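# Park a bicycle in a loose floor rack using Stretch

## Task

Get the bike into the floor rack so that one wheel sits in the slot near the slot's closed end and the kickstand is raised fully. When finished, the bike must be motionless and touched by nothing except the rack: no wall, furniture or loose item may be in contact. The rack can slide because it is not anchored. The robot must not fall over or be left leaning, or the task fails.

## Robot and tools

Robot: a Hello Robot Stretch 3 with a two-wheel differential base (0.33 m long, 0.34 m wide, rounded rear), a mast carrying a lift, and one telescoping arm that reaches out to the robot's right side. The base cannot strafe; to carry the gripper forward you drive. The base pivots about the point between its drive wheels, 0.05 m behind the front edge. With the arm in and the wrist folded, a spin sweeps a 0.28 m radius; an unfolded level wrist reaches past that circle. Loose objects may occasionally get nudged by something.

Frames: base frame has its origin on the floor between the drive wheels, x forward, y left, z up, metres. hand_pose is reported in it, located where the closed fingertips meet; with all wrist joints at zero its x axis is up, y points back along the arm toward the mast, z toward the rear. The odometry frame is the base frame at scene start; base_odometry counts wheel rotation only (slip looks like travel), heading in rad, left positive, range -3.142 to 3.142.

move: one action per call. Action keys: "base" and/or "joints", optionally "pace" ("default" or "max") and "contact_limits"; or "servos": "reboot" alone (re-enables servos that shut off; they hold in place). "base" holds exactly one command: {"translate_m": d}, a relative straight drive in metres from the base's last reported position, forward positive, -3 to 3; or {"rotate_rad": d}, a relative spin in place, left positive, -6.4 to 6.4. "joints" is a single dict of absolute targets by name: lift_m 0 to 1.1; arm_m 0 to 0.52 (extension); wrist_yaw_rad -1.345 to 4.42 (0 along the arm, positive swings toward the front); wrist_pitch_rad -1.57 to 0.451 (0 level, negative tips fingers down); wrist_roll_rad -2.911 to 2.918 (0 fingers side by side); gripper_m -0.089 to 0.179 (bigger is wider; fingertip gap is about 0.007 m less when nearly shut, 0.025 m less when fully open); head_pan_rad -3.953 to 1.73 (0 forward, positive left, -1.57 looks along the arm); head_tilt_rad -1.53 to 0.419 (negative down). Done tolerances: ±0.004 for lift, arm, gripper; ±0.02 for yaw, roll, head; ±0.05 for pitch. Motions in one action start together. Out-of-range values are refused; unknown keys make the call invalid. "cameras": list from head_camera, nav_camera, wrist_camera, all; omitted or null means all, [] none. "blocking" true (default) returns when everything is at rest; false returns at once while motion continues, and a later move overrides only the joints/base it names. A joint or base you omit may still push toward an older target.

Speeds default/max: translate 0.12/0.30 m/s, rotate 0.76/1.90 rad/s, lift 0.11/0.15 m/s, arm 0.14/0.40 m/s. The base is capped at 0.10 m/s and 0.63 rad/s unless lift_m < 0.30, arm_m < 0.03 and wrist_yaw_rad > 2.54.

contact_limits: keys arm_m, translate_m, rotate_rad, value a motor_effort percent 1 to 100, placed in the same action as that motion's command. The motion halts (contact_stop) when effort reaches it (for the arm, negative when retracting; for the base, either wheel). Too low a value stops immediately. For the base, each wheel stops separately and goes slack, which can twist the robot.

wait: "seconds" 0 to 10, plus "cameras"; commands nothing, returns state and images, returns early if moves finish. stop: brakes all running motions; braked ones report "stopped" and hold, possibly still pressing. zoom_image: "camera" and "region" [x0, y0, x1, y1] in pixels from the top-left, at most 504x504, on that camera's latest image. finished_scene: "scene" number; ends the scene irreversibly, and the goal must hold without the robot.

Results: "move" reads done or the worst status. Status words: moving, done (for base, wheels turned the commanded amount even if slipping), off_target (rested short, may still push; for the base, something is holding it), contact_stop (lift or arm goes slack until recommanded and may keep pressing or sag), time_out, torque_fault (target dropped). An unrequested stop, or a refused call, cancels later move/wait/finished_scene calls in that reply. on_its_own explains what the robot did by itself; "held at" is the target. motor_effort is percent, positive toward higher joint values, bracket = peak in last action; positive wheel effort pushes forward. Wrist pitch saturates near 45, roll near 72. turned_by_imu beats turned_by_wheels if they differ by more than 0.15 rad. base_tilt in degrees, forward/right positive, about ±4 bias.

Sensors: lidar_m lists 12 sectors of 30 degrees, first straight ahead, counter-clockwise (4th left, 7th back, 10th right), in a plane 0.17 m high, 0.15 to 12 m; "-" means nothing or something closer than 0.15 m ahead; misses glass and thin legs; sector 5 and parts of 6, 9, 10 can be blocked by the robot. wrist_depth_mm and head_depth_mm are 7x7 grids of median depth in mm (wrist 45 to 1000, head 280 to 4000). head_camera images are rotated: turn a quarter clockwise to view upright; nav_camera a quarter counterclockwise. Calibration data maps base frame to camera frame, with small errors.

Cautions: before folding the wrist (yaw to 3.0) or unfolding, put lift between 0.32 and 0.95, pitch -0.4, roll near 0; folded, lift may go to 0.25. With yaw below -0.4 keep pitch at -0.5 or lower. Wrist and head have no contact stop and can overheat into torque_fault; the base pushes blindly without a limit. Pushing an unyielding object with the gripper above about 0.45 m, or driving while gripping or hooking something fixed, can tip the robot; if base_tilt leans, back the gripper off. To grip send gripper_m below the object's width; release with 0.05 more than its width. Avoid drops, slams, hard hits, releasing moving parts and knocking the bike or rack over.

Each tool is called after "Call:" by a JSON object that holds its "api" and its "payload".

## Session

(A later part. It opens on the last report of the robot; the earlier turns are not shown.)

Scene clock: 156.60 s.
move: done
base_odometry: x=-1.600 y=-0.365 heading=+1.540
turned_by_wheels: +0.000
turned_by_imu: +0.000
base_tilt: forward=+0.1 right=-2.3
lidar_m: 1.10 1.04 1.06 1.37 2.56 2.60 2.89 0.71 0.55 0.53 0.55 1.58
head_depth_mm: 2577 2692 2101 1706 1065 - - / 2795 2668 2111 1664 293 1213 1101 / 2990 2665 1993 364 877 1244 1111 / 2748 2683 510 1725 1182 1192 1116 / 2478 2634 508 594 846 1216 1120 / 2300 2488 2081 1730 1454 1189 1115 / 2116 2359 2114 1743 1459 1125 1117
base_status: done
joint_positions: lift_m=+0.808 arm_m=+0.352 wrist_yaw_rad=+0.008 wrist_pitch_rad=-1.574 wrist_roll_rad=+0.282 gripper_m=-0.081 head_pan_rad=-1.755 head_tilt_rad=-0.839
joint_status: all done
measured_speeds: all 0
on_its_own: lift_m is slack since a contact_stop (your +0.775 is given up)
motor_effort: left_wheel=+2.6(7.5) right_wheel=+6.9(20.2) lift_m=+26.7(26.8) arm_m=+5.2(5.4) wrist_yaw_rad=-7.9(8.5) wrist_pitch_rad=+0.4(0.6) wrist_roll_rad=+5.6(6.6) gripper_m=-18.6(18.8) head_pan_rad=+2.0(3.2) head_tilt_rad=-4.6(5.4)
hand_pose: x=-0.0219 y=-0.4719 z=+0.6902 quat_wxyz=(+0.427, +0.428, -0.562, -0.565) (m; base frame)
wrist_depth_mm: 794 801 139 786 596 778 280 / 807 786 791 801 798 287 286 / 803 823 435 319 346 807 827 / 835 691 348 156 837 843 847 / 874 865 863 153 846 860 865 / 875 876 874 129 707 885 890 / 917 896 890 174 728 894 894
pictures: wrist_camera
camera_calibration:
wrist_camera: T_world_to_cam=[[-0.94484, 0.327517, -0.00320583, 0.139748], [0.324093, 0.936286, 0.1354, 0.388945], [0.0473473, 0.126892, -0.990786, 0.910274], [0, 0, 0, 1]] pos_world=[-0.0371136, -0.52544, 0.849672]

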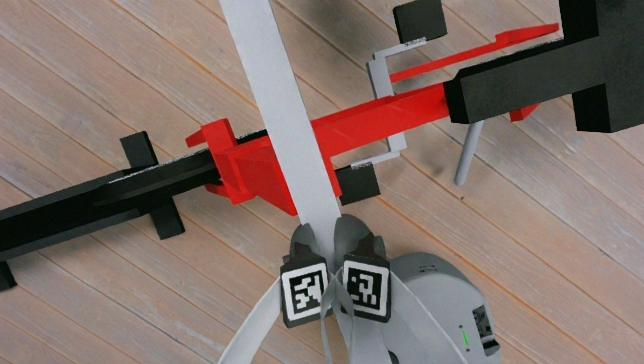

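Call:
{"api": "zoom_image", "payload": {"camera": "wrist_camera", "region": [0, 130, 160, 290]}}

Scaled by 3.150.

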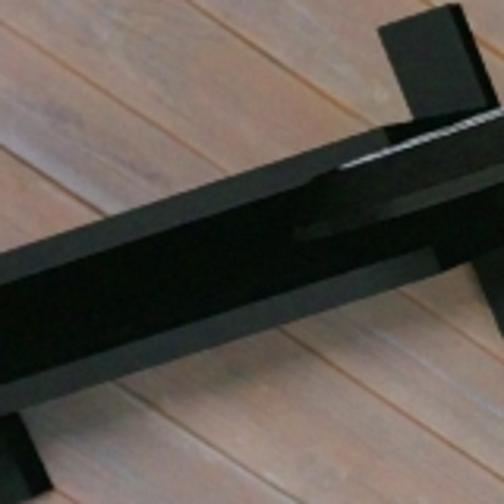

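Call:
{"api": "move", "payload": {"base": {"translate_m": 0.04}, "joints": {"wrist_roll_rad": 0.18}, "cameras": ["wrist_camera"]}}

Call:
{"api": "zoom_image", "payload": {"camera": "wrist_camera", "region": [0, 100, 240, 260]}}

Scene clock: 158.57 s.
move: done
base_odometry: x=-1.599 y=-0.325 heading=+1.540
turned_by_wheels: +0.000
turned_by_imu: +0.000
base_tilt: forward=+0.1 right=-2.3
lidar_m: 1.07 1.00 1.02 1.33 2.58 2.63 2.93 0.71 0.55 0.53 0.55 1.53
head_depth_mm: 2618 2699 2102 1695 1071 - - / 2836 2706 2102 1679 293 1211 1100 / 3022 2720 1979 363 873 1241 1123 / 2758 2710 511 1709 1403 1197 1112 / 2448 2581 508 615 857 1215 1114 / 2251 2453 2119 1720 1459 1193 1114 / 2089 2337 2109 1721 1458 1115 1120
base_status: done
joint_positions: lift_m=+0.808 arm_m=+0.352 wrist_yaw_rad=+0.004 wrist_pitch_rad=-1.574 wrist_roll_rad=+0.169 gripper_m=-0.081 head_pan_rad=-1.755 head_tilt_rad=-0.839
joint_status: all done
measured_speeds: translate_m=+0.000 rotate_rad=+0.002 lift_m=+0.000 arm_m=+0.000 wrist_yaw_rad=+0.000 wrist_pitch_rad=+0.000 wrist_roll_rad=+0.000 head_pan_rad=+0.000 head_tilt_rad=+0.000
on_its_own: lift_m is slack since a contact_stop (your +0.775 is given up)
motor_effort: left_wheel=+1.4(14.3) right_wheel=+7.8(28.5) lift_m=+26.0(26.7) arm_m=+8.3(8.4) wrist_yaw_rad=-3.1(8.2) wrist_pitch_rad=+0.3(0.6) wrist_roll_rad=+3.0(5.0) gripper_m=-18.4(19.6) head_pan_rad=+3.0(3.2) head_tilt_rad=-4.6(5.5)
hand_pose: x=-0.0217 y=-0.4720 z=+0.6902 quat_wxyz=(+0.456, +0.458, -0.538, -0.541) (m; base frame)
wrist_depth_mm: 793 786 140 784 783 793 287 / 797 815 790 806 799 422 288 / 818 811 422 314 346 297 296 / - 691 467 157 837 851 825 / 846 861 868 155 869 853 850 / 876 877 878 128 720 864 876 / 912 906 897 173 724 898 900
pictures: wrist_camera
camera_calibration:
wrist_camera: T_world_to_cam=[[-0.974576, 0.224026, -0.00366845, 0.0907076], [0.221479, 0.965714, 0.135439, 0.400607], [0.0338846, 0.131183, -0.990779, 0.911963], [0, 0, 0, 1]] pos_world=[-0.0312259, -0.526826, 0.849628]

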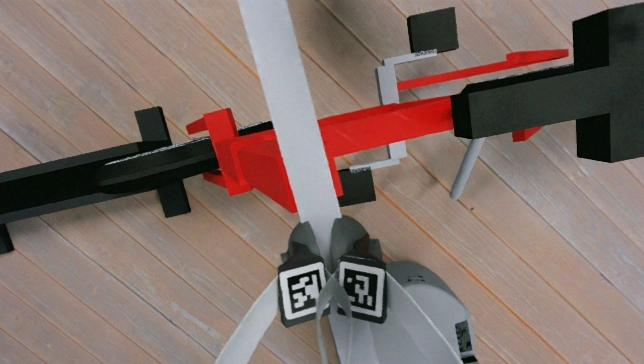

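Scaled by 2.100.

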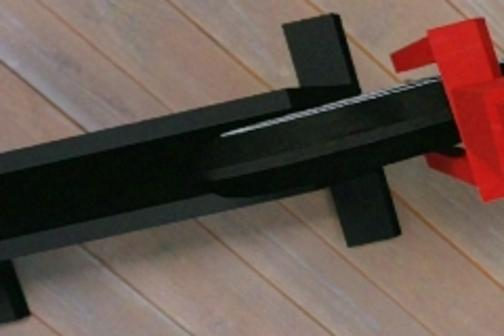

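Call:
{"api": "move", "payload": {"base": {"translate_m": 0.05}, "joints": {"wrist_roll_rad": 0.25}, "cameras": ["wrist_camera"]}}

Call:
{"api": "zoom_image", "payload": {"camera": "wrist_camera", "region": [0, 100, 240, 260]}}

Scene clock: 160.43 s.
move: done
base_odometry: x=-1.597 y=-0.275 heading=+1.540
turned_by_wheels: +0.000
turned_by_imu: +0.000
base_tilt: forward=+0.1 right=-2.3
lidar_m: 1.02 0.96 0.98 1.27 2.61 2.66 2.98 0.72 0.55 0.53 0.55 1.46
head_depth_mm: 2656 2684 2084 1722 1069 - - / 2838 2697 2089 1673 294 1223 1094 / 2996 2690 1978 364 878 1242 1112 / 2651 2721 511 1703 1181 1197 1117 / 2449 2626 509 594 853 1222 1117 / 2210 2466 2117 1717 1442 1189 1117 / 2084 2292 2117 1735 1457 1084 1118
base_status: done
joint_positions: lift_m=+0.808 arm_m=+0.352 wrist_yaw_rad=+0.006 wrist_pitch_rad=-1.574 wrist_roll_rad=+0.233 gripper_m=-0.081 head_pan_rad=-1.755 head_tilt_rad=-0.839
joint_status: all done
measured_speeds: all 0
on_its_own: lift_m is slack since a contact_stop (your +0.775 is given up)
motor_effort: left_wheel=+4.0(6.8) right_wheel=+4.2(13.9) lift_m=+26.3(26.7) arm_m=+10.7(11.1) wrist_yaw_rad=-5.3(5.6) wrist_pitch_rad=+0.2(0.7) wrist_roll_rad=+4.9(5.2) gripper_m=-18.8(19.6) head_pan_rad=+2.0(3.3) head_tilt_rad=-4.8(6.0)
hand_pose: x=-0.0218 y=-0.4720 z=+0.6902 quat_wxyz=(+0.439, +0.441, -0.552, -0.555) (m; base frame)
wrist_depth_mm: 775 795 138 785 773 791 282 / 816 793 144 809 780 288 285 / 824 813 421 317 344 816 316 / 835 501 330 155 833 844 841 / 875 877 855 154 858 851 854 / 879 876 870 128 724 888 883 / 897 917 919 176 730 908 912
pictures: wrist_camera
camera_calibration:
wrist_camera: T_world_to_cam=[[-0.958822, 0.283986, -0.00342884, 0.119134], [0.280929, 0.950136, 0.135353, 0.394601], [0.0416963, 0.128817, -0.990791, 0.911024], [0, 0, 0, 1]] pos_world=[-0.034613, -0.526112, 0.849633]

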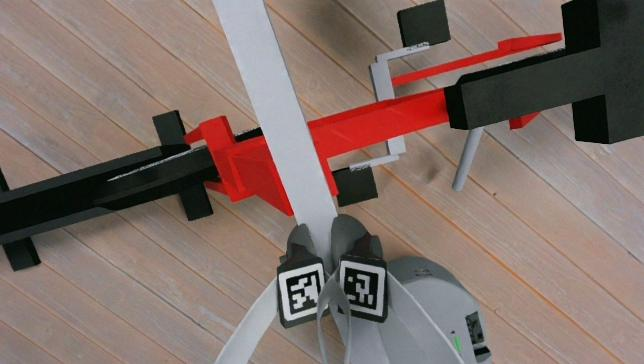

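Scaled by 2.100.

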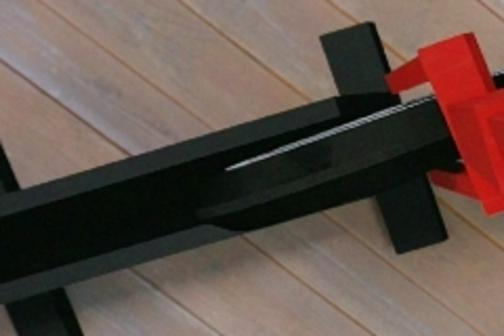

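Call:
{"api": "move", "payload": {"base": {"translate_m": 0.08}, "joints": {"wrist_roll_rad": 0.25, "arm_m": 0.36}, "cameras": ["wrist_camera"]}}

Call:
{"api": "zoom_image", "payload": {"camera": "wrist_camera", "region": [0, 100, 240, 260]}}

Scene clock: 162.57 s.
move: done
base_odometry: x=-1.595 y=-0.195 heading=+1.540
turned_by_wheels: +0.000
turned_by_imu: +0.000
base_tilt: forward=+0.1 right=-2.3
lidar_m: 0.95 0.90 0.92 1.18 2.65 2.70 3.06 0.72 0.55 0.53 0.54 1.35
head_depth_mm: 2703 2714 2081 1718 1069 - - / 2968 2659 2089 1675 293 1217 1101 / 2907 2660 1984 365 886 1236 1119 / 2628 2700 507 1726 1188 1195 1120 / 2386 2563 516 608 861 1215 1121 / 2188 2421 2105 1723 1446 1155 1124 / 1999 2230 2093 1730 1462 1087 1118
base_status: done
joint_positions: lift_m=+0.809 arm_m=+0.360 wrist_yaw_rad=+0.008 wrist_pitch_rad=-1.574 wrist_roll_rad=+0.235 gripper_m=-0.081 head_pan_rad=-1.755 head_tilt_rad=-0.839
joint_status: all done
measured_speeds: all 0
on_its_own: lift_m is slack since a contact_stop (your +0.775 is given up)
motor_effort: left_wheel=+3.4(8.2) right_wheel=+5.2(14.3) lift_m=+26.0(26.7) arm_m=+12.6(19.9) wrist_yaw_rad=-7.1(7.6) wrist_pitch_rad=+0.5(0.5) wrist_roll_rad=+4.3(6.0) gripper_m=-19.0(19.5) head_pan_rad=+2.7(3.4) head_tilt_rad=-4.8(5.4)
hand_pose: x=-0.0218 y=-0.4799 z=+0.6913 quat_wxyz=(+0.439, +0.441, -0.552, -0.555) (m; base frame)
wrist_depth_mm: 785 796 142 786 767 782 281 / 801 817 796 803 802 290 286 / 831 816 435 313 346 819 320 / 833 560 310 156 836 844 849 / 854 874 854 154 871 863 865 / 878 893 881 128 730 880 880 / 893 907 905 171 732 895 880
pictures: wrist_camera
camera_calibration:
wrist_camera: T_world_to_cam=[[-0.958816, 0.28401, -0.00335644, 0.121314], [0.280953, 0.950099, 0.135563, 0.401867], [0.0416903, 0.129037, -0.990763, 0.913211], [0, 0, 0, 1]] pos_world=[-0.0346595, -0.534106, 0.850704]

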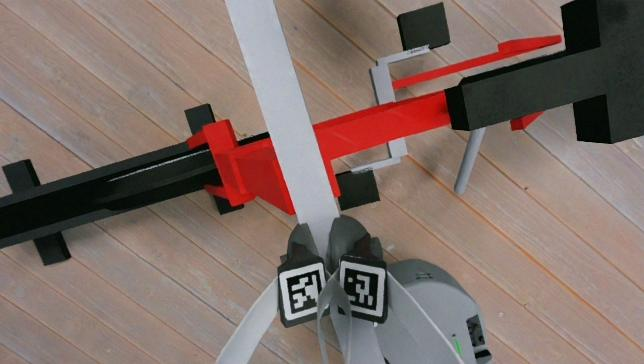

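Scaled by 2.100.

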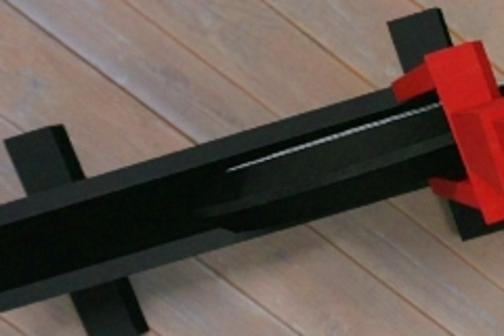

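Call:
{"api": "move", "payload": {"base": {"translate_m": 0.12}, "joints": {"arm_m": 0.367}, "cameras": ["wrist_camera", "head_camera", "nav_camera"]}}

Call:
{"api": "zoom_image", "payload": {"camera": "wrist_camera", "region": [0, 100, 240, 260]}}

Scene clock: 165.00 s.
move: done
base_odometry: x=-1.591 y=-0.075 heading=+1.540
turned_by_wheels: +0.000
turned_by_imu: +0.001
base_tilt: forward=+0.1 right=-2.3
lidar_m: 0.85 0.80 0.81 1.06 2.43 2.78 3.15 0.73 0.55 0.53 0.55 1.20
head_depth_mm: 2832 2693 2099 1732 1088 - - / 3066 2670 2066 1679 292 1216 1096 / 2842 2709 1974 365 894 1246 1113 / 2553 2706 516 1711 1426 1193 1117 / 2313 2487 521 691 876 1204 1121 / 2131 2391 2086 1731 1426 1120 1110 / 1960 2179 2105 1713 1454 1086 1117
base_status: done
joint_positions: lift_m=+0.810 arm_m=+0.367 wrist_yaw_rad=+0.008 wrist_pitch_rad=-1.574 wrist_roll_rad=+0.234 gripper_m=-0.081 head_pan_rad=-1.755 head_tilt_rad=-0.839
joint_status: all done
measured_speeds: all 0
on_its_own: lift_m is slack since a contact_stop (your +0.775 is given up)
motor_effort: left_wheel=+4.6(9.7) right_wheel=+2.6(16.8) lift_m=+26.3(26.6) arm_m=+10.9(17.8) wrist_yaw_rad=-5.7(7.7) wrist_pitch_rad=+0.3(0.6) wrist_roll_rad=+4.9(4.9) gripper_m=-18.9(19.6) head_pan_rad=+2.3(3.6) head_tilt_rad=-4.7(5.6)
hand_pose: x=-0.0218 y=-0.4870 z=+0.6923 quat_wxyz=(+0.440, +0.441, -0.552, -0.555) (m; base frame)
wrist_depth_mm: 791 782 142 771 772 782 281 / 814 822 802 809 793 288 288 / 822 815 428 321 341 826 319 / 846 503 294 156 843 835 852 / 870 861 858 155 846 859 877 / 877 879 883 129 716 881 884 / 903 918 923 172 736 906 890
pictures: head_camera (sideways), nav_camera (sideways), wrist_camera
camera_calibration:
head_camera: T_world_to_cam=[[0.135167, 0.732885, -0.666791, 0.892193], [0.983786, -0.179333, 0.00231723, -0.000655576], [-0.117879, -0.656292, -0.745241, 0.928834], [0, 0, 0, 1]] pos_world=[-0.01046, -0.0444056, 1.28711]
nav_camera: T_world_to_cam=[[-0.1405, -0.718147, 0.68156, -0.842481], [-0.983496, 0.180491, -0.0125618, 0.0728757], [-0.113995, -0.672077, -0.731654, 0.912844], [0, 0, 0, 1]] pos_world=[0.0573639, -0.00467748, 1.243]
wrist_camera: T_world_to_cam=[[-0.959109, 0.283017, -0.00340101, 0.122857], [0.279969, 0.950408, 0.135433, 0.408639], [0.0415621, 0.128943, -0.990781, 0.915053], [0, 0, 0, 1]] pos_world=[-0.0346041, -0.541134, 0.851691]

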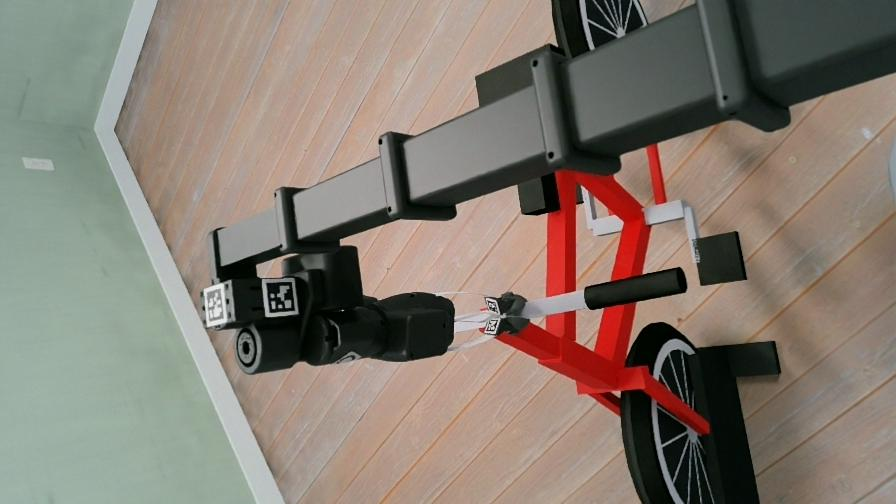

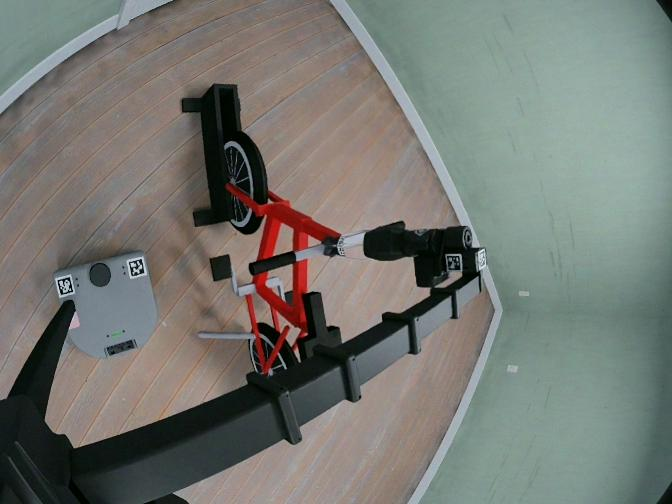

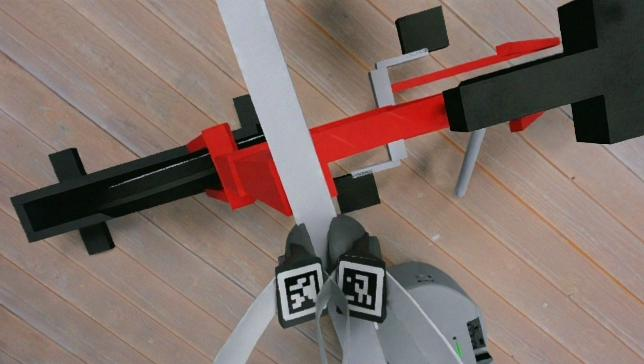

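Scaled by 2.100.

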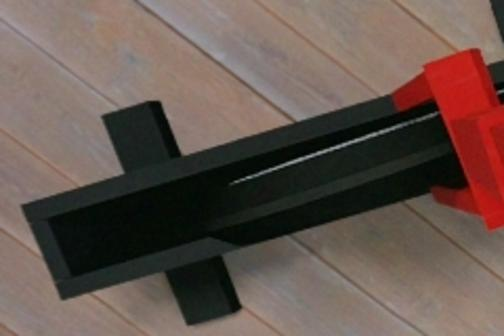

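Call:
{"api": "move", "payload": {"base": {"translate_m": 0.13}, "joints": {"arm_m": 0.369}, "cameras": ["wrist_camera"]}}

Call:
{"api": "zoom_image", "payload": {"camera": "wrist_camera", "region": [0, 100, 240, 260]}}

Scene clock: 167.53 s.
move: done
base_odometry: x=-1.587 y=+0.055 heading=+1.540
turned_by_wheels: +0.000
turned_by_imu: +0.000
base_tilt: forward=+0.1 right=-2.3
lidar_m: 0.74 0.69 0.70 0.91 2.10 2.85 3.27 0.73 0.55 0.53 0.54 1.04
head_depth_mm: 2928 2637 2091 1723 1088 - - / 3041 2683 2113 1664 291 1223 1102 / 2730 2694 1908 364 895 1242 1120 / 2434 2585 518 1731 1429 1199 1110 / 2219 2420 523 636 945 1182 1115 / 2030 2320 2095 1740 1433 1116 1117 / 1863 2099 2112 1718 1460 1090 1123
base_status: done
joint_positions: lift_m=+0.811 arm_m=+0.369 wrist_yaw_rad=+0.008 wrist_pitch_rad=-1.574 wrist_roll_rad=+0.234 gripper_m=-0.081 head_pan_rad=-1.755 head_tilt_rad=-0.839
joint_status: all done
measured_speeds: all 0
on_its_own: lift_m is slack since a contact_stop (your +0.775 is given up)
motor_effort: left_wheel=+2.1(7.7) right_wheel=+7.6(14.9) lift_m=+26.5(26.5) arm_m=+13.6(17.8) wrist_yaw_rad=-6.9(7.7) wrist_pitch_rad=+0.3(0.5) wrist_roll_rad=+4.7(4.9) gripper_m=-18.9(19.4) head_pan_rad=+2.1(3.1) head_tilt_rad=-4.9(5.7)
hand_pose: x=-0.0218 y=-0.4890 z=+0.6931 quat_wxyz=(+0.440, +0.441, -0.552, -0.555) (m; base frame)
wrist_depth_mm: 770 785 143 792 791 808 283 / 810 791 804 802 799 291 286 / 821 812 493 319 345 808 326 / 835 488 286 157 861 860 848 / 865 858 872 153 878 861 885 / 888 875 899 129 733 882 887 / 906 899 917 170 726 903 920
pictures: wrist_camera
camera_calibration:
wrist_camera: T_world_to_cam=[[-0.959103, 0.283037, -0.00340246, 0.123435], [0.279989, 0.950403, 0.135428, 0.41042], [0.0415648, 0.128937, -0.990781, 0.916145], [0, 0, 0, 1]] pos_world=[-0.0346049, -0.543126, 0.852537]

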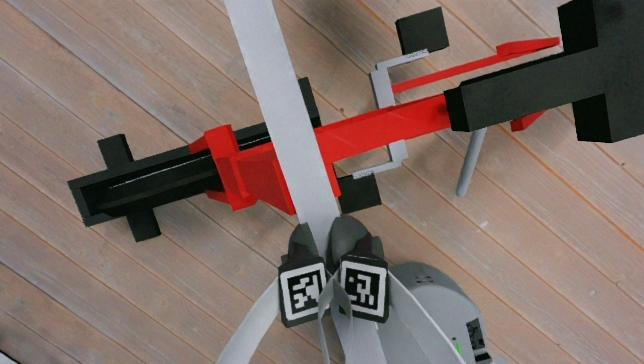

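Scaled by 2.100.

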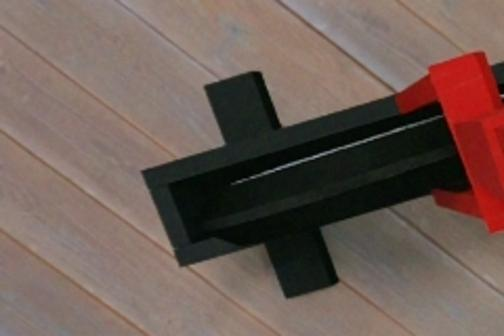

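Call:
{"api": "move", "payload": {"base": {"translate_m": 0.035}, "cameras": ["wrist_camera"]}}

Call:
{"api": "zoom_image", "payload": {"camera": "wrist_camera", "region": [0, 100, 240, 260]}}

Scene clock: 169.00 s.
move: done
base_odometry: x=-1.586 y=+0.090 heading=+1.539
turned_by_wheels: +0.000
turned_by_imu: +0.000
base_tilt: forward=+0.1 right=-2.3
lidar_m: 0.71 0.66 0.68 0.88 2.01 2.87 3.30 0.73 0.55 0.53 0.54 1.00
head_depth_mm: 2930 2712 2086 1713 1095 - - / 3008 2694 2087 1671 291 1225 1096 / 2674 2666 1913 365 894 1245 1118 / 2418 2575 517 1720 1422 1196 1107 / 2193 2402 523 638 870 1185 1115 / 2014 2255 2101 1738 1432 1117 1116 / 1873 2058 2103 1715 1458 1091 1122
base_status: done
joint_positions: lift_m=+0.811 arm_m=+0.369 wrist_yaw_rad=+0.008 wrist_pitch_rad=-1.574 wrist_roll_rad=+0.234 gripper_m=-0.081 head_pan_rad=-1.755 head_tilt_rad=-0.839
joint_status: not commanded
measured_speeds: all 0
on_its_own: lift_m is slack since a contact_stop (your +0.775 is given up)
motor_effort: left_wheel=+3.4(5.9) right_wheel=+7.2(16.9) lift_m=+26.5(26.6) arm_m=+13.2(14.1) wrist_yaw_rad=-6.6(7.5) wrist_pitch_rad=+0.2(0.5) wrist_roll_rad=+4.7(4.8) gripper_m=-19.3(19.5) head_pan_rad=+1.9(3.0) head_tilt_rad=-4.6(6.2)
hand_pose: x=-0.0218 y=-0.4890 z=+0.6932 quat_wxyz=(+0.440, +0.441, -0.552, -0.555) (m; base frame)
wrist_depth_mm: 796 791 143 787 792 781 283 / 810 801 797 813 816 289 286 / 827 808 496 319 343 826 328 / 845 507 285 157 857 828 847 / 870 858 865 153 877 873 862 / 879 880 875 128 720 887 875 / 914 879 899 171 732 902 905
pictures: wrist_camera
camera_calibration:
wrist_camera: T_world_to_cam=[[-0.959104, 0.283034, -0.00341163, 0.123443], [0.279986, 0.950408, 0.135398, 0.410439], [0.0415646, 0.128905, -0.990785, 0.91622], [0, 0, 0, 1]] pos_world=[-0.0346048, -0.543129, 0.852626]

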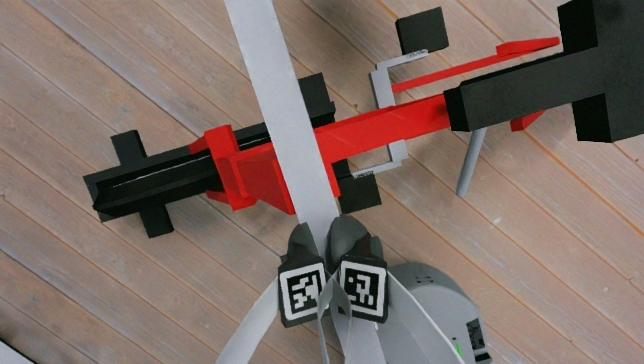

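Scaled by 2.100.

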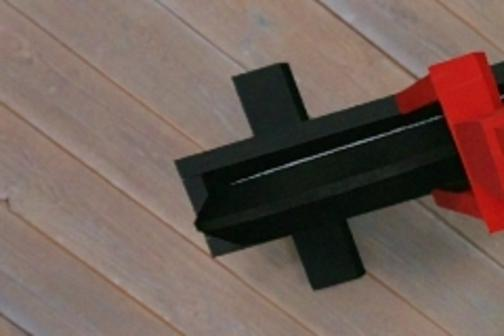

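Call:
{"api": "move", "payload": {"joints": {"arm_m": 0.325, "wrist_roll_rad": 0.12}, "cameras": ["wrist_camera"]}}

Scene clock: 170.53 s.
move: done
base_odometry: x=-1.586 y=+0.090 heading=+1.539
turned_by_wheels: +0.000
turned_by_imu: +0.000
base_tilt: forward=+0.1 right=-2.3
lidar_m: 0.70 0.66 0.67 0.88 2.01 2.87 3.30 0.72 0.55 0.52 0.54 0.99
head_depth_mm: 2946 2655 2085 1731 1081 - - / 3010 2677 2094 1634 299 1222 1102 / 2698 2695 458 356 883 1234 1120 / 2414 2581 490 1714 1389 1145 1121 / 2235 2414 490 551 835 1182 1120 / 2014 2262 2100 1740 1462 1107 1120 / 1866 2075 2096 1730 1455 1086 1111
base_status: not commanded
joint_positions: lift_m=+0.811 arm_m=+0.325 wrist_yaw_rad=+0.006 wrist_pitch_rad=-1.514 wrist_roll_rad=+0.118 gripper_m=-0.081 head_pan_rad=-1.755 head_tilt_rad=-0.839
joint_status: all done
measured_speeds: all 0
on_its_own: lift_m is slack since a contact_stop (your +0.775 is given up); wrist_pitch_rad is at rest, and its effort (-10.7) is outside its rest range (-8 to +12)
motor_effort: left_wheel=+3.3(3.8) right_wheel=+7.1(7.4) lift_m=+26.2(26.7) arm_m=-15.3(18.6) wrist_yaw_rad=-5.3(7.2) wrist_pitch_rad=-10.7(10.9) wrist_roll_rad=+0.1(4.4) gripper_m=-19.1(19.6) head_pan_rad=+2.0(3.3) head_tilt_rad=-4.9(5.7)
hand_pose: x=-0.0217 y=-0.4604 z=+0.6922 quat_wxyz=(+0.484, +0.458, -0.542, -0.512) (m; base frame)
wrist_depth_mm: 823 803 810 808 807 810 796 / 830 813 823 796 811 818 290 / 824 812 533 169 350 295 294 / 839 706 474 158 830 831 836 / 859 848 843 149 845 832 848 / 873 875 862 128 858 863 854 / 876 885 861 169 699 860 851
pictures: wrist_camera
camera_calibration:
wrist_camera: T_world_to_cam=[[-0.985115, 0.171283, -0.0145159, 0.0711612], [0.169697, 0.982501, 0.0767768, 0.43636], [0.0274124, 0.0731706, -0.996943, 0.8898], [0, 0, 0, 1]] pos_world=[-0.0283386, -0.50602, 0.85461]

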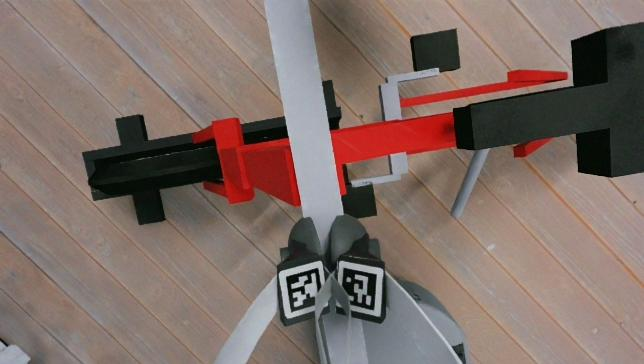

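Call:
{"api": "move", "payload": {"joints": {"arm_m": 0.335, "lift_m": 0.813}, "cameras": []}}

Call:
{"api": "move", "payload": {"joints": {"gripper_m": 0.1}, "cameras": ["wrist_camera", "head_camera"]}}

Scene clock: 171.47 s.
move: done
base_odometry: x=-1.586 y=+0.090 heading=+1.539
turned_by_wheels: +0.000
turned_by_imu: +0.000
base_tilt: forward=+0.1 right=-2.3
lidar_m: 0.70 0.66 0.68 0.88 2.02 2.88 3.30 0.72 0.55 0.52 0.54 1.00
head_depth_mm: 2913 2702 2092 1722 1080 - - / 3036 2719 2075 1681 287 1217 1100 / 2741 2675 455 353 884 1242 1117 / 2416 2573 494 1727 1399 1150 1125 / 2193 2408 496 567 854 1189 1119 / 2022 2287 2042 1714 1461 1111 1118 / 1863 2089 2089 1714 1460 1083 1118
base_status: not commanded
joint_positions: lift_m=+0.813 arm_m=+0.335 wrist_yaw_rad=+0.006 wrist_pitch_rad=-1.527 wrist_roll_rad=+0.118 gripper_m=-0.081 head_pan_rad=-1.755 head_tilt_rad=-0.839
joint_status: all done
measured_speeds: all 0
motor_effort: left_wheel=+3.0(3.5) right_wheel=+6.4(7.1) lift_m=+31.0(37.5) arm_m=+11.7(14.4) wrist_yaw_rad=-5.4(5.6) wrist_pitch_rad=-8.4(11.5) wrist_roll_rad=+0.0(0.2) gripper_m=-19.3(19.4) head_pan_rad=+2.3(3.3) head_tilt_rad=-4.3(5.4)
hand_pose: x=-0.0217 y=-0.4670 z=+0.6947 quat_wxyz=(+0.481, +0.461, -0.538, -0.516) (m; base frame)
wrist_depth_mm: 801 800 812 800 816 794 782 / 830 822 824 808 814 813 291 / 827 822 488 164 350 299 298 / 842 835 438 161 847 855 843 / 856 864 865 150 872 859 870 / 874 889 849 127 881 867 849 / 891 872 871 171 715 877 877
pictures: none
No camera images: "cameras" was empty.

Scene clock: 173.80 s.
move: done
base_odometry: x=-1.586 y=+0.090 heading=+1.539
turned_by_wheels: +0.000
turned_by_imu: +0.000
base_tilt: forward=+0.2 right=-2.3
lidar_m: 0.70 0.66 0.68 0.88 2.02 2.87 3.29 0.72 0.55 0.52 0.54 1.00
head_depth_mm: 2957 2687 2100 1715 1084 - - / 3005 2674 2096 1682 287 1218 1095 / 2681 2718 455 354 886 1246 1118 / 2439 2582 494 1728 1125 1180 1114 / 2179 2407 497 563 847 1186 1115 / 1984 2276 2050 1722 1428 1114 1112 / 1875 2073 2127 1733 1470 1090 1119
base_status: not commanded
joint_positions: lift_m=+0.813 arm_m=+0.335 wrist_yaw_rad=+0.003 wrist_pitch_rad=-1.562 wrist_roll_rad=+0.118 gripper_m=+0.100 head_pan_rad=-1.755 head_tilt_rad=-0.839
joint_status: all done
measured_speeds: all 0
motor_effort: left_wheel=+3.4(3.7) right_wheel=+4.7(6.5) lift_m=+23.9(30.7) arm_m=+8.0(11.8) wrist_yaw_rad=-3.2(5.6) wrist_pitch_rad=-2.0(8.5) wrist_roll_rad=+0.0(0.2) gripper_m=+0.0(80.2) head_pan_rad=+2.1(3.2) head_tilt_rad=-5.1(5.8)
hand_pose: x=-0.0217 y=-0.4580 z=+0.6953 quat_wxyz=(+0.473, +0.468, -0.530, -0.526) (m; base frame)
wrist_depth_mm: 799 807 810 792 771 796 290 / 801 811 809 789 805 299 292 / 832 805 314 162 348 484 300 / 848 853 842 160 855 858 856 / 856 854 859 165 859 871 864 / 876 124 881 721 713 127 892 / 908 122 916 177 721 892 882
pictures: head_camera (sideways), wrist_camera
camera_calibration:
head_camera: T_world_to_cam=[[0.135172, 0.732911, -0.666761, 0.892154], [0.983786, -0.179333, 0.00231739, -0.000655781], [-0.117874, -0.656263, -0.745268, 0.928868], [0, 0, 0, 1]] pos_world=[-0.0104598, -0.0444051, 1.28711]
wrist_camera: T_world_to_cam=[[-0.984646, 0.17446, -0.00595646, 0.0662991], [0.172389, 0.977192, 0.124005, 0.398579], [0.0274544, 0.121074, -0.992264, 0.911429], [0, 0, 0, 1]] pos_world=[-0.0284523, -0.511405, 0.855347]

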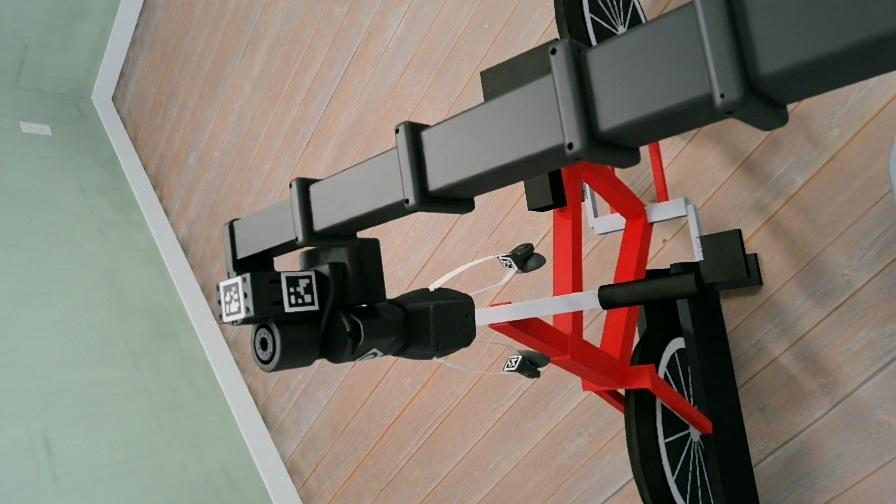

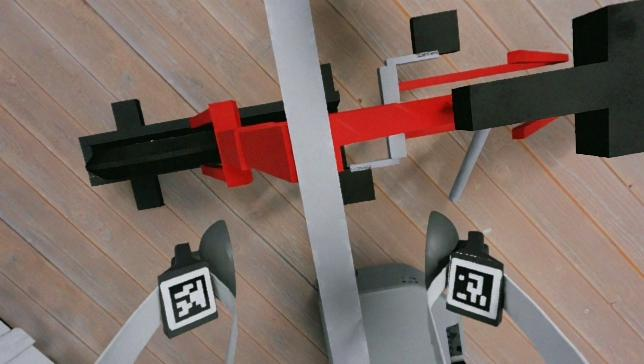

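Call:
{"api": "move", "payload": {"joints": {"lift_m": 0.93}, "pace": "max", "cameras": ["wrist_camera"]}}

Call:
{"api": "move", "payload": {"base": {"translate_m": -0.3}, "joints": {"arm_m": 0.0, "wrist_roll_rad": 0.0, "head_pan_rad": -1.75, "head_tilt_rad": -0.85}, "cameras": ["wrist_camera", "head_camera"]}}

Scene clock: 175.53 s.
move: done
base_odometry: x=-1.586 y=+0.090 heading=+1.539
turned_by_wheels: +0.000
turned_by_imu: +0.000
base_tilt: forward=+0.1 right=-2.3
lidar_m: 0.71 0.66 0.68 0.88 2.01 2.87 3.30 0.72 0.55 0.52 0.54 1.00
head_depth_mm: 2950 2672 2203 - - 1245 1118 / 3050 2825 - - 965 1213 1116 / 2637 322 1986 1724 996 1243 1115 / 417 415 2097 1684 1402 1183 1113 / 401 412 467 1680 867 1191 1122 / 1973 2154 2012 1692 1465 1114 1111 / 1851 2077 2097 1718 1462 1092 1114
base_status: not commanded
joint_positions: lift_m=+0.930 arm_m=+0.335 wrist_yaw_rad=+0.003 wrist_pitch_rad=-1.563 wrist_roll_rad=+0.118 gripper_m=+0.100 head_pan_rad=-1.755 head_tilt_rad=-0.839
joint_status: all done
measured_speeds: all 0
motor_effort: left_wheel=+3.2(3.6) right_wheel=+4.6(4.9) lift_m=+30.9(32.3) arm_m=+5.3(7.8) wrist_yaw_rad=-2.9(3.9) wrist_pitch_rad=-1.5(2.0) wrist_roll_rad=+0.0(0.2) gripper_m=+0.3(0.7) head_pan_rad=+1.7(3.1) head_tilt_rad=-5.1(5.6)
hand_pose: x=-0.0217 y=-0.4577 z=+0.8123 quat_wxyz=(+0.472, +0.469, -0.529, -0.526) (m; base frame)
wrist_depth_mm: 904 895 905 902 909 891 900 / 912 901 948 917 894 409 402 / 937 925 580 387 458 419 929 / 962 976 969 948 959 949 979 / - 993 952 968 961 977 972 / - 124 - - 831 127 - / 937 122 - - 849 - -
pictures: wrist_camera
camera_calibration:
wrist_camera: T_world_to_cam=[[-0.984641, 0.174498, -0.00573422, 0.0667767], [0.17242, 0.977031, 0.125226, 0.382689], [0.0274541, 0.122314, -0.992112, 1.02795], [0, 0, 0, 1]] pos_world=[-0.0284537, -0.511284, 0.972307]

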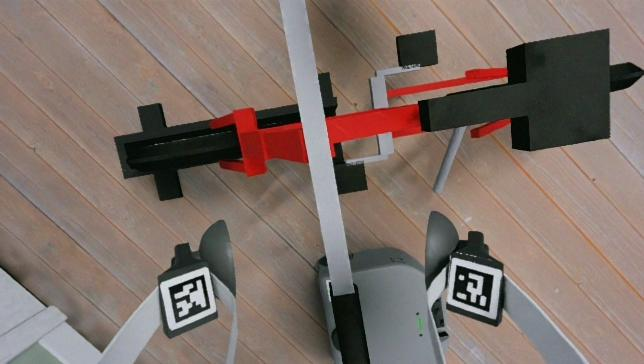

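Scene clock: 179.67 s.
move: done
base_odometry: x=-1.595 y=-0.210 heading=+1.540
turned_by_wheels: +0.000
turned_by_imu: +0.001
base_tilt: forward=+0.1 right=-2.3
lidar_m: 0.97 0.91 0.93 1.20 2.65 2.70 3.01 2.85 0.53 0.44 0.62 0.74
head_depth_mm: 2717 2700 2073 - - - 1119 / 2919 2670 2122 - - - 1117 / 2925 2719 2089 - - - 406 / 2650 2656 2095 1762 - - - / 2400 2622 2112 1718 919 1238 381 / 2204 2392 2092 1709 975 1220 1118 / 2020 2248 2101 1723 1471 1102 1101
base_status: done
joint_positions: lift_m=+0.930 arm_m=+0.000 wrist_yaw_rad=+0.002 wrist_pitch_rad=-1.564 wrist_roll_rad=+0.002 gripper_m=+0.100 head_pan_rad=-1.755 head_tilt_rad=-0.839
joint_status: all done
measured_speeds: all 0
motor_effort: left_wheel=-1.4(6.1) right_wheel=-3.8(7.9) lift_m=+24.9(30.9) arm_m=-12.6(17.1) wrist_yaw_rad=-1.8(3.4) wrist_pitch_rad=-1.7(1.9) wrist_roll_rad=-1.1(2.8) gripper_m=+0.2(1.1) head_pan_rad=+3.0(3.0) head_tilt_rad=-4.3(6.0)
hand_pose: x=-0.0217 y=-0.1226 z=+0.8123 quat_wxyz=(+0.502, +0.498, -0.501, -0.498) (m; base frame)
wrist_depth_mm: 920 913 877 899 897 901 908 / 936 932 939 916 945 904 925 / 960 955 938 920 924 939 952 / 964 961 958 822 810 952 971 / - 977 971 826 824 979 980 / - 125 - - - 127 - / - 122 - - - - -
pictures: head_camera (sideways), wrist_camera
camera_calibration:
head_camera: T_world_to_cam=[[0.135118, 0.732951, -0.666728, 0.892111], [0.9838, -0.179253, 0.00231756, -0.000656097], [-0.117814, -0.65624, -0.745298, 0.928907], [0, 0, 0, 1]] pos_world=[-0.0104561, -0.0444058, 1.28711]
wrist_camera: T_world_to_cam=[[-0.998216, 0.0594983, -0.00493379, -0.00671596], [0.0584085, 0.990352, 0.125661, 0.0540868], [0.0123628, 0.125149, -0.992061, 0.986957], [0, 0, 0, 1]] pos_world=[-0.0220647, -0.176682, 0.972292]

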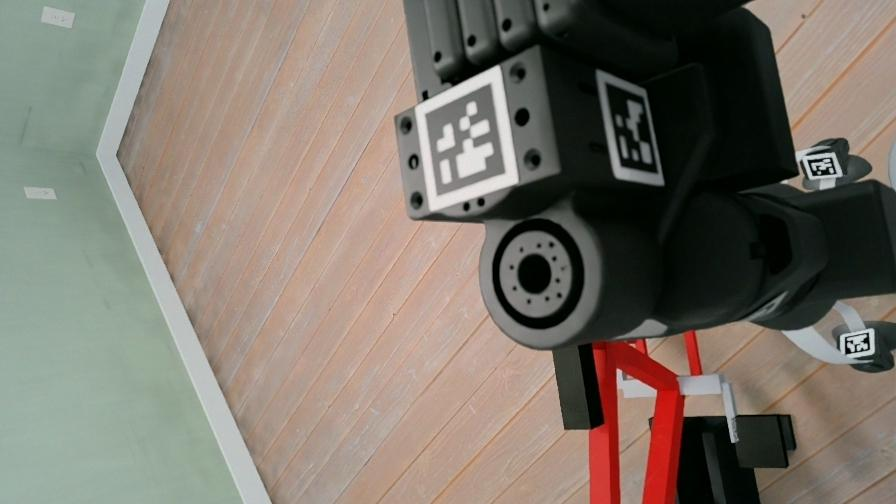

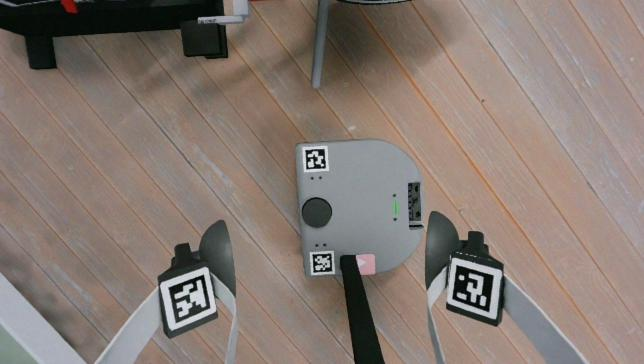

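Call:
{"api": "move", "payload": {"joints": {"wrist_pitch_rad": -0.75, "lift_m": 0.3, "arm_m": 0.03}, "pace": "max", "cameras": ["wrist_camera"]}}

Call:
{"api": "zoom_image", "payload": {"camera": "wrist_camera", "region": [150, 0, 500, 300]}}

Scene clock: 185.03 s.
move: done
base_odometry: x=-1.595 y=-0.210 heading=+1.540
turned_by_wheels: +0.000
turned_by_imu: +0.001
base_tilt: forward=+0.1 right=-2.3
lidar_m: 0.97 0.91 0.93 1.20 2.65 2.69 3.03 2.85 0.53 0.44 0.62 0.74
head_depth_mm: 2685 2700 2099 1749 1459 1261 1110 / 2920 2631 2106 1731 1452 1268 1113 / 2933 2707 2084 1733 1463 1216 679 / 2641 2712 2101 1719 1044 1197 777 / 2379 2565 2096 1725 871 1238 1098 / 2219 2417 2101 1718 968 1210 1111 / 2010 2242 2089 1735 1475 1100 1098
base_status: not commanded
joint_positions: lift_m=+0.300 arm_m=+0.030 wrist_yaw_rad=+0.002 wrist_pitch_rad=-0.766 wrist_roll_rad=+0.002 gripper_m=+0.100 head_pan_rad=-1.755 head_tilt_rad=-0.840
joint_status: all done
measured_speeds: all 0
motor_effort: left_wheel=-0.9(1.9) right_wheel=-3.8(4.4) lift_m=+24.7(24.7) arm_m=+14.0(18.3) wrist_yaw_rad=-2.3(3.6) wrist_pitch_rad=+2.5(5.3) wrist_roll_rad=-0.9(1.3) gripper_m=+0.2(0.8) head_pan_rad=+2.2(3.3) head_tilt_rad=-4.9(6.0)
hand_pose: x=-0.0212 y=-0.3430 z=+0.2437 quat_wxyz=(+0.656, +0.265, -0.656, -0.264) (m; base frame)
wrist_depth_mm: 273 759 369 368 236 246 248 / 275 287 617 337 265 267 - / - 281 539 287 291 293 355 / 260 480 504 478 462 465 481 / 439 455 442 429 435 430 430 / 413 123 385 391 388 127 391 / 380 122 367 359 364 352 355
pictures: wrist_camera
camera_calibration:
wrist_camera: T_world_to_cam=[[-0.998185, 0.0369216, -0.0475707, 0.00671766], [0.058511, 0.78142, -0.621256, 0.45411], [0.0142349, -0.622912, -0.782162, 0.142783], [0, 0, 0, 1]] pos_world=[-0.0218975, -0.266158, 0.394118]

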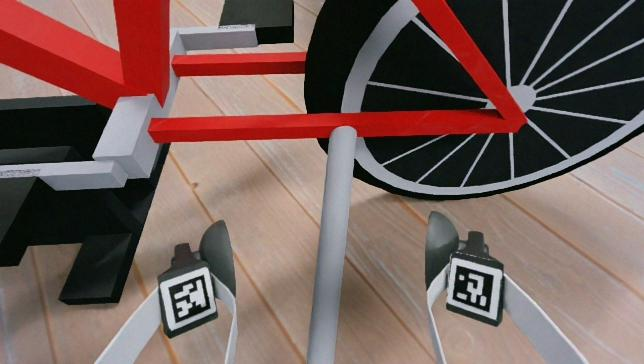

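Scaled by 1.440.

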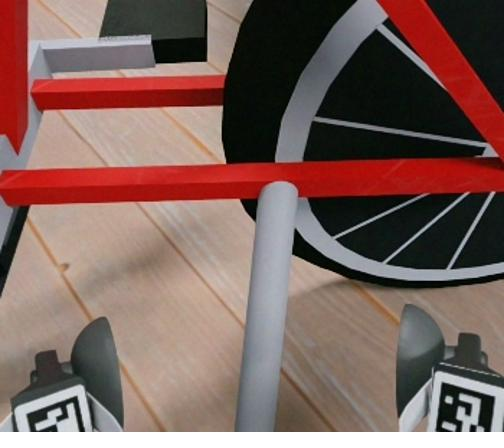

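Call:
{"api": "move", "payload": {"joints": {"lift_m": 0.183, "arm_m": 0.092}, "cameras": ["wrist_camera"]}}

Scene clock: 187.17 s.
move: done
base_odometry: x=-1.595 y=-0.210 heading=+1.540
turned_by_wheels: +0.000
turned_by_imu: +0.000
base_tilt: forward=+0.1 right=-2.3
lidar_m: 0.96 0.91 0.93 1.21 2.65 2.70 3.03 2.86 0.53 0.44 0.62 0.74
head_depth_mm: 2689 2690 2066 1721 1458 1259 1114 / 2971 2650 2083 1722 1453 1258 1116 / 2973 2686 2101 1718 1470 1215 1077 / 2667 2691 2093 1719 1045 1190 821 / 2416 2575 2109 1720 873 1239 1119 / 2178 2408 2118 1719 973 1207 1112 / 2024 2253 2131 1715 1452 1099 1093
base_status: not commanded
joint_positions: lift_m=+0.183 arm_m=+0.092 wrist_yaw_rad=+0.002 wrist_pitch_rad=-0.766 wrist_roll_rad=+0.002 gripper_m=+0.100 head_pan_rad=-1.755 head_tilt_rad=-0.840
joint_status: all done
measured_speeds: all 0
motor_effort: left_wheel=-1.1(1.8) right_wheel=-4.0(4.1) lift_m=+21.9(24.8) arm_m=+13.0(17.5) wrist_yaw_rad=-2.1(3.2) wrist_pitch_rad=+2.6(2.6) wrist_roll_rad=-1.1(1.2) gripper_m=+0.1(1.0) head_pan_rad=+2.1(2.9) head_tilt_rad=-4.6(5.4)
hand_pose: x=-0.0212 y=-0.4050 z=+0.1268 quat_wxyz=(+0.656, +0.265, -0.656, -0.264) (m; base frame)
wrist_depth_mm: 156 157 159 157 159 162 163 / 468 457 457 158 212 216 219 / - 405 404 376 245 249 254 / 349 358 353 159 339 332 334 / 312 319 314 157 301 306 300 / 290 285 272 155 276 127 275 / 269 251 255 249 254 248 251
pictures: wrist_camera
camera_calibration:
wrist_camera: T_world_to_cam=[[-0.998182, 0.0370018, -0.0475765, 0.00346249], [0.0585796, 0.78132, -0.621375, 0.429896], [0.0141805, -0.623032, -0.782068, 0.0125912], [0, 0, 0, 1]] pos_world=[-0.0219055, -0.32817, 0.277138]

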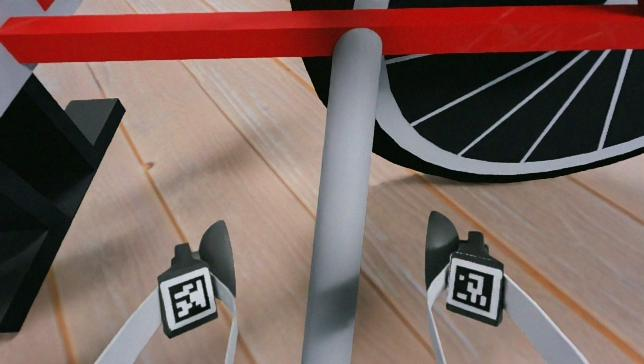

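Call:
{"api": "move", "payload": {"joints": {"gripper_m": -0.089}, "cameras": ["wrist_camera"]}}

Scene clock: 189.67 s.
move: done
base_odometry: x=-1.595 y=-0.210 heading=+1.540
turned_by_wheels: +0.000
turned_by_imu: +0.000
base_tilt: forward=+0.1 right=-2.3
lidar_m: 0.96 0.91 0.93 1.20 2.65 2.70 3.03 2.84 0.53 0.44 0.62 0.74
head_depth_mm: 2712 2668 2096 1731 1451 1259 1108 / 2905 2677 2097 1711 1463 1260 1118 / 2932 2672 2110 1718 1461 1213 1074 / 2664 2678 2096 1726 1056 1199 818 / 2408 2597 2085 1713 874 1248 1113 / 2212 2390 2104 1735 974 1215 1115 / 2002 2245 2116 1735 1454 1100 1091
base_status: not commanded
joint_positions: lift_m=+0.183 arm_m=+0.092 wrist_yaw_rad=-0.006 wrist_pitch_rad=-0.764 wrist_roll_rad=+0.002 gripper_m=-0.088 head_pan_rad=-1.755 head_tilt_rad=-0.840
joint_status: all done
measured_speeds: all 0
motor_effort: left_wheel=-1.7(1.8) right_wheel=-2.1(4.1) lift_m=+35.1(35.2) arm_m=+9.6(13.1) wrist_yaw_rad=+4.3(5.8) wrist_pitch_rad=+2.1(2.6) wrist_roll_rad=-1.1(1.2) gripper_m=-31.2(100.0) head_pan_rad=+2.5(3.5) head_tilt_rad=-4.2(5.7)
hand_pose: x=-0.0226 y=-0.4052 z=+0.1270 quat_wxyz=(+0.655, +0.262, -0.657, -0.266) (m; base frame)
wrist_depth_mm: 155 156 159 156 160 163 164 / 468 456 453 154 213 215 220 / - 406 402 161 252 251 255 / 354 356 356 157 338 327 337 / 314 316 317 153 309 305 304 / 286 289 284 131 278 277 276 / 262 261 253 248 250 254 252
pictures: wrist_camera
camera_calibration:
wrist_camera: T_world_to_cam=[[-0.99785, 0.0450087, -0.0476337, 0.00538499], [0.0648932, 0.780038, -0.622358, 0.430043], [0.00914453, -0.624111, -0.781282, 0.0119749], [0, 0, 0, 1]] pos_world=[-0.022643, -0.328219, 0.277253]

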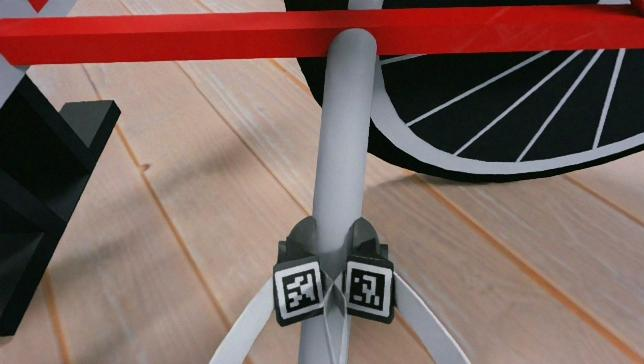

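Call:
{"api": "move", "payload": {"joints": {"wrist_roll_rad": -0.7}, "cameras": ["wrist_camera"]}}

Call:
{"api": "move", "payload": {"joints": {"wrist_roll_rad": -1.2}, "cameras": ["wrist_camera", "head_camera"]}}

Scene clock: 190.77 s.
move: off_target
base_odometry: x=-1.595 y=-0.210 heading=+1.539
turned_by_wheels: +0.000
turned_by_imu: +0.000
base_tilt: forward=+0.1 right=-2.3
lidar_m: 0.97 0.91 0.93 1.20 2.65 2.70 3.04 2.85 0.53 0.44 0.62 0.74
head_depth_mm: 2673 2692 2094 1715 1449 1260 1111 / 2907 2675 2094 1722 1452 1273 1120 / 2936 2664 2078 1711 1468 1216 1080 / 2624 2707 2092 1717 1057 1198 824 / 2380 2623 2085 1714 868 1240 1099 / 2219 2422 2104 1713 970 1221 1123 / 2019 2237 2117 1736 1454 1097 1097
base_status: not commanded
joint_positions: lift_m=+0.183 arm_m=+0.092 wrist_yaw_rad=-0.052 wrist_pitch_rad=-0.775 wrist_roll_rad=-0.603 gripper_m=-0.085 head_pan_rad=-1.755 head_tilt_rad=-0.840
joint_status: wrist_roll_rad off_target (ended at -0.603, target -0.700)
measured_speeds: all 0
on_its_own: wrist_yaw_rad is at rest, and its effort (+43.6) is outside its rest range (-9 to +9)
motor_effort: left_wheel=-2.4(2.8) right_wheel=+8.8(8.8) lift_m=+19.6(35.3) arm_m=+8.2(9.5) wrist_yaw_rad=+43.6(45.0) wrist_pitch_rad=+4.0(4.4) wrist_roll_rad=-32.4(32.5) gripper_m=-21.1(31.3) head_pan_rad=+1.5(3.2) head_tilt_rad=-4.5(5.3)
hand_pose: x=-0.0301 y=-0.4030 z=+0.1252 quat_wxyz=(+0.815, +0.324, -0.439, -0.197) (m; base frame)
wrist_depth_mm: 318 351 410 452 158 164 151 / 290 321 366 430 159 167 168 / 266 293 333 369 157 209 179 / 247 271 301 336 157 239 179 / 231 250 279 153 336 266 244 / 217 234 247 130 319 350 298 / 204 219 156 257 276 331 380
pictures: wrist_camera
camera_calibration:
wrist_camera: T_world_to_cam=[[-0.873703, -0.320854, 0.365645, -0.197755], [-0.476803, 0.713853, -0.512906, 0.371026], [-0.0964493, -0.622468, -0.776679, 0.00901103], [0, 0, 0, 1]] pos_world=[0.00499649, -0.322699, 0.269608]

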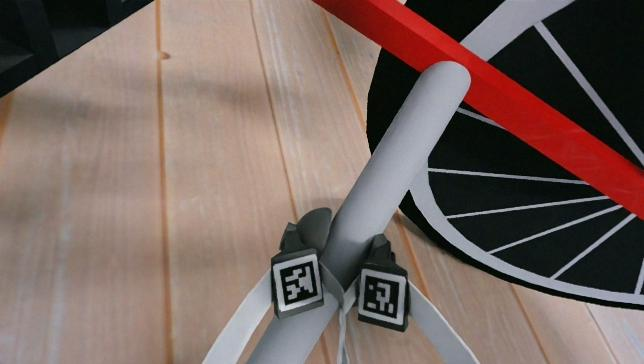

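Scene clock: 192.00 s.
move: off_target
base_odometry: x=-1.595 y=-0.210 heading=+1.539
turned_by_wheels: -0.001
turned_by_imu: -0.001
base_tilt: forward=+0.1 right=-2.4
lidar_m: 0.97 0.91 0.93 1.20 2.65 2.69 3.04 2.85 0.53 0.44 0.64 0.73
head_depth_mm: 2716 2709 2111 1726 1456 1269 1114 / 2911 2690 2102 1723 1451 1267 1113 / 2941 2701 2114 1719 1454 1227 1082 / 2626 2661 2103 1722 1463 1192 823 / 2420 2598 2090 1720 855 1222 1093 / 2178 2431 2094 1738 902 1202 1118 / 2009 2263 2109 1728 1464 1113 1094
base_status: not commanded
joint_positions: lift_m=+0.183 arm_m=+0.092 wrist_yaw_rad=-0.082 wrist_pitch_rad=-0.760 wrist_roll_rad=-1.114 gripper_m=-0.082 head_pan_rad=-1.755 head_tilt_rad=-0.840
joint_status: wrist_roll_rad off_target (ended at -1.114, target -1.200)
measured_speeds: all 0
on_its_own: gripper_m is held at -0.083, not at your -0.089, by its stall guard, which is not easing now; right_wheel is at rest, and its effort (+26.3) is outside its rest range (-21 to +21); wrist_yaw_rad is at rest, and its effort (+70.1) is outside its rest range (-9 to +9)
motor_effort: left_wheel=-12.0(12.5) right_wheel=+26.3(27.7) lift_m=+8.6(24.1) arm_m=+6.3(8.2) wrist_yaw_rad=+70.1(94.7) wrist_pitch_rad=+1.5(5.3) wrist_roll_rad=-28.8(48.8) gripper_m=-21.9(23.3) head_pan_rad=+2.8(3.0) head_tilt_rad=-4.0(5.4)
hand_pose: x=-0.0352 y=-0.4055 z=+0.1277 quat_wxyz=(+0.900, +0.353, -0.225, -0.121) (m; base frame)
wrist_depth_mm: 226 262 319 405 213 164 146 / 218 250 304 379 208 161 157 / 213 243 291 356 156 172 165 / 205 234 280 328 157 179 180 / 199 229 264 153 158 227 184 / 192 221 243 129 129 245 183 / 187 210 155 293 334 259 224
pictures: head_camera (sideways), wrist_camera
camera_calibration:
head_camera: T_world_to_cam=[[0.135132, 0.733028, -0.66664, 0.891997], [0.9838, -0.179253, 0.00231803, -0.000656698], [-0.117798, -0.656154, -0.745376, 0.929009], [0, 0, 0, 1]] pos_world=[-0.0104558, -0.044404, 1.2871]
wrist_camera: T_world_to_cam=[[-0.541873, -0.56089, 0.62592, -0.322866], [-0.82373, 0.502282, -0.263024, 0.241734], [-0.166861, -0.658115, -0.734195, -0.0135055], [0, 0, 0, 1]] pos_world=[0.0219175, -0.311399, 0.255754]

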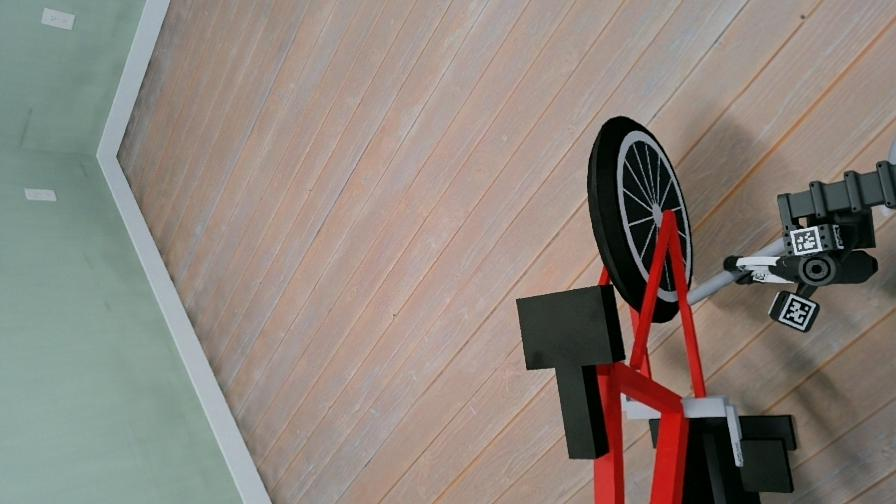

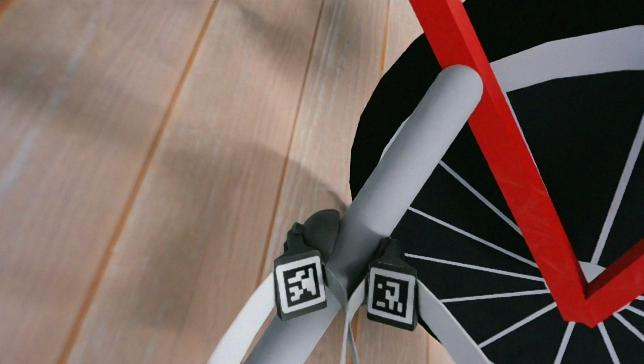

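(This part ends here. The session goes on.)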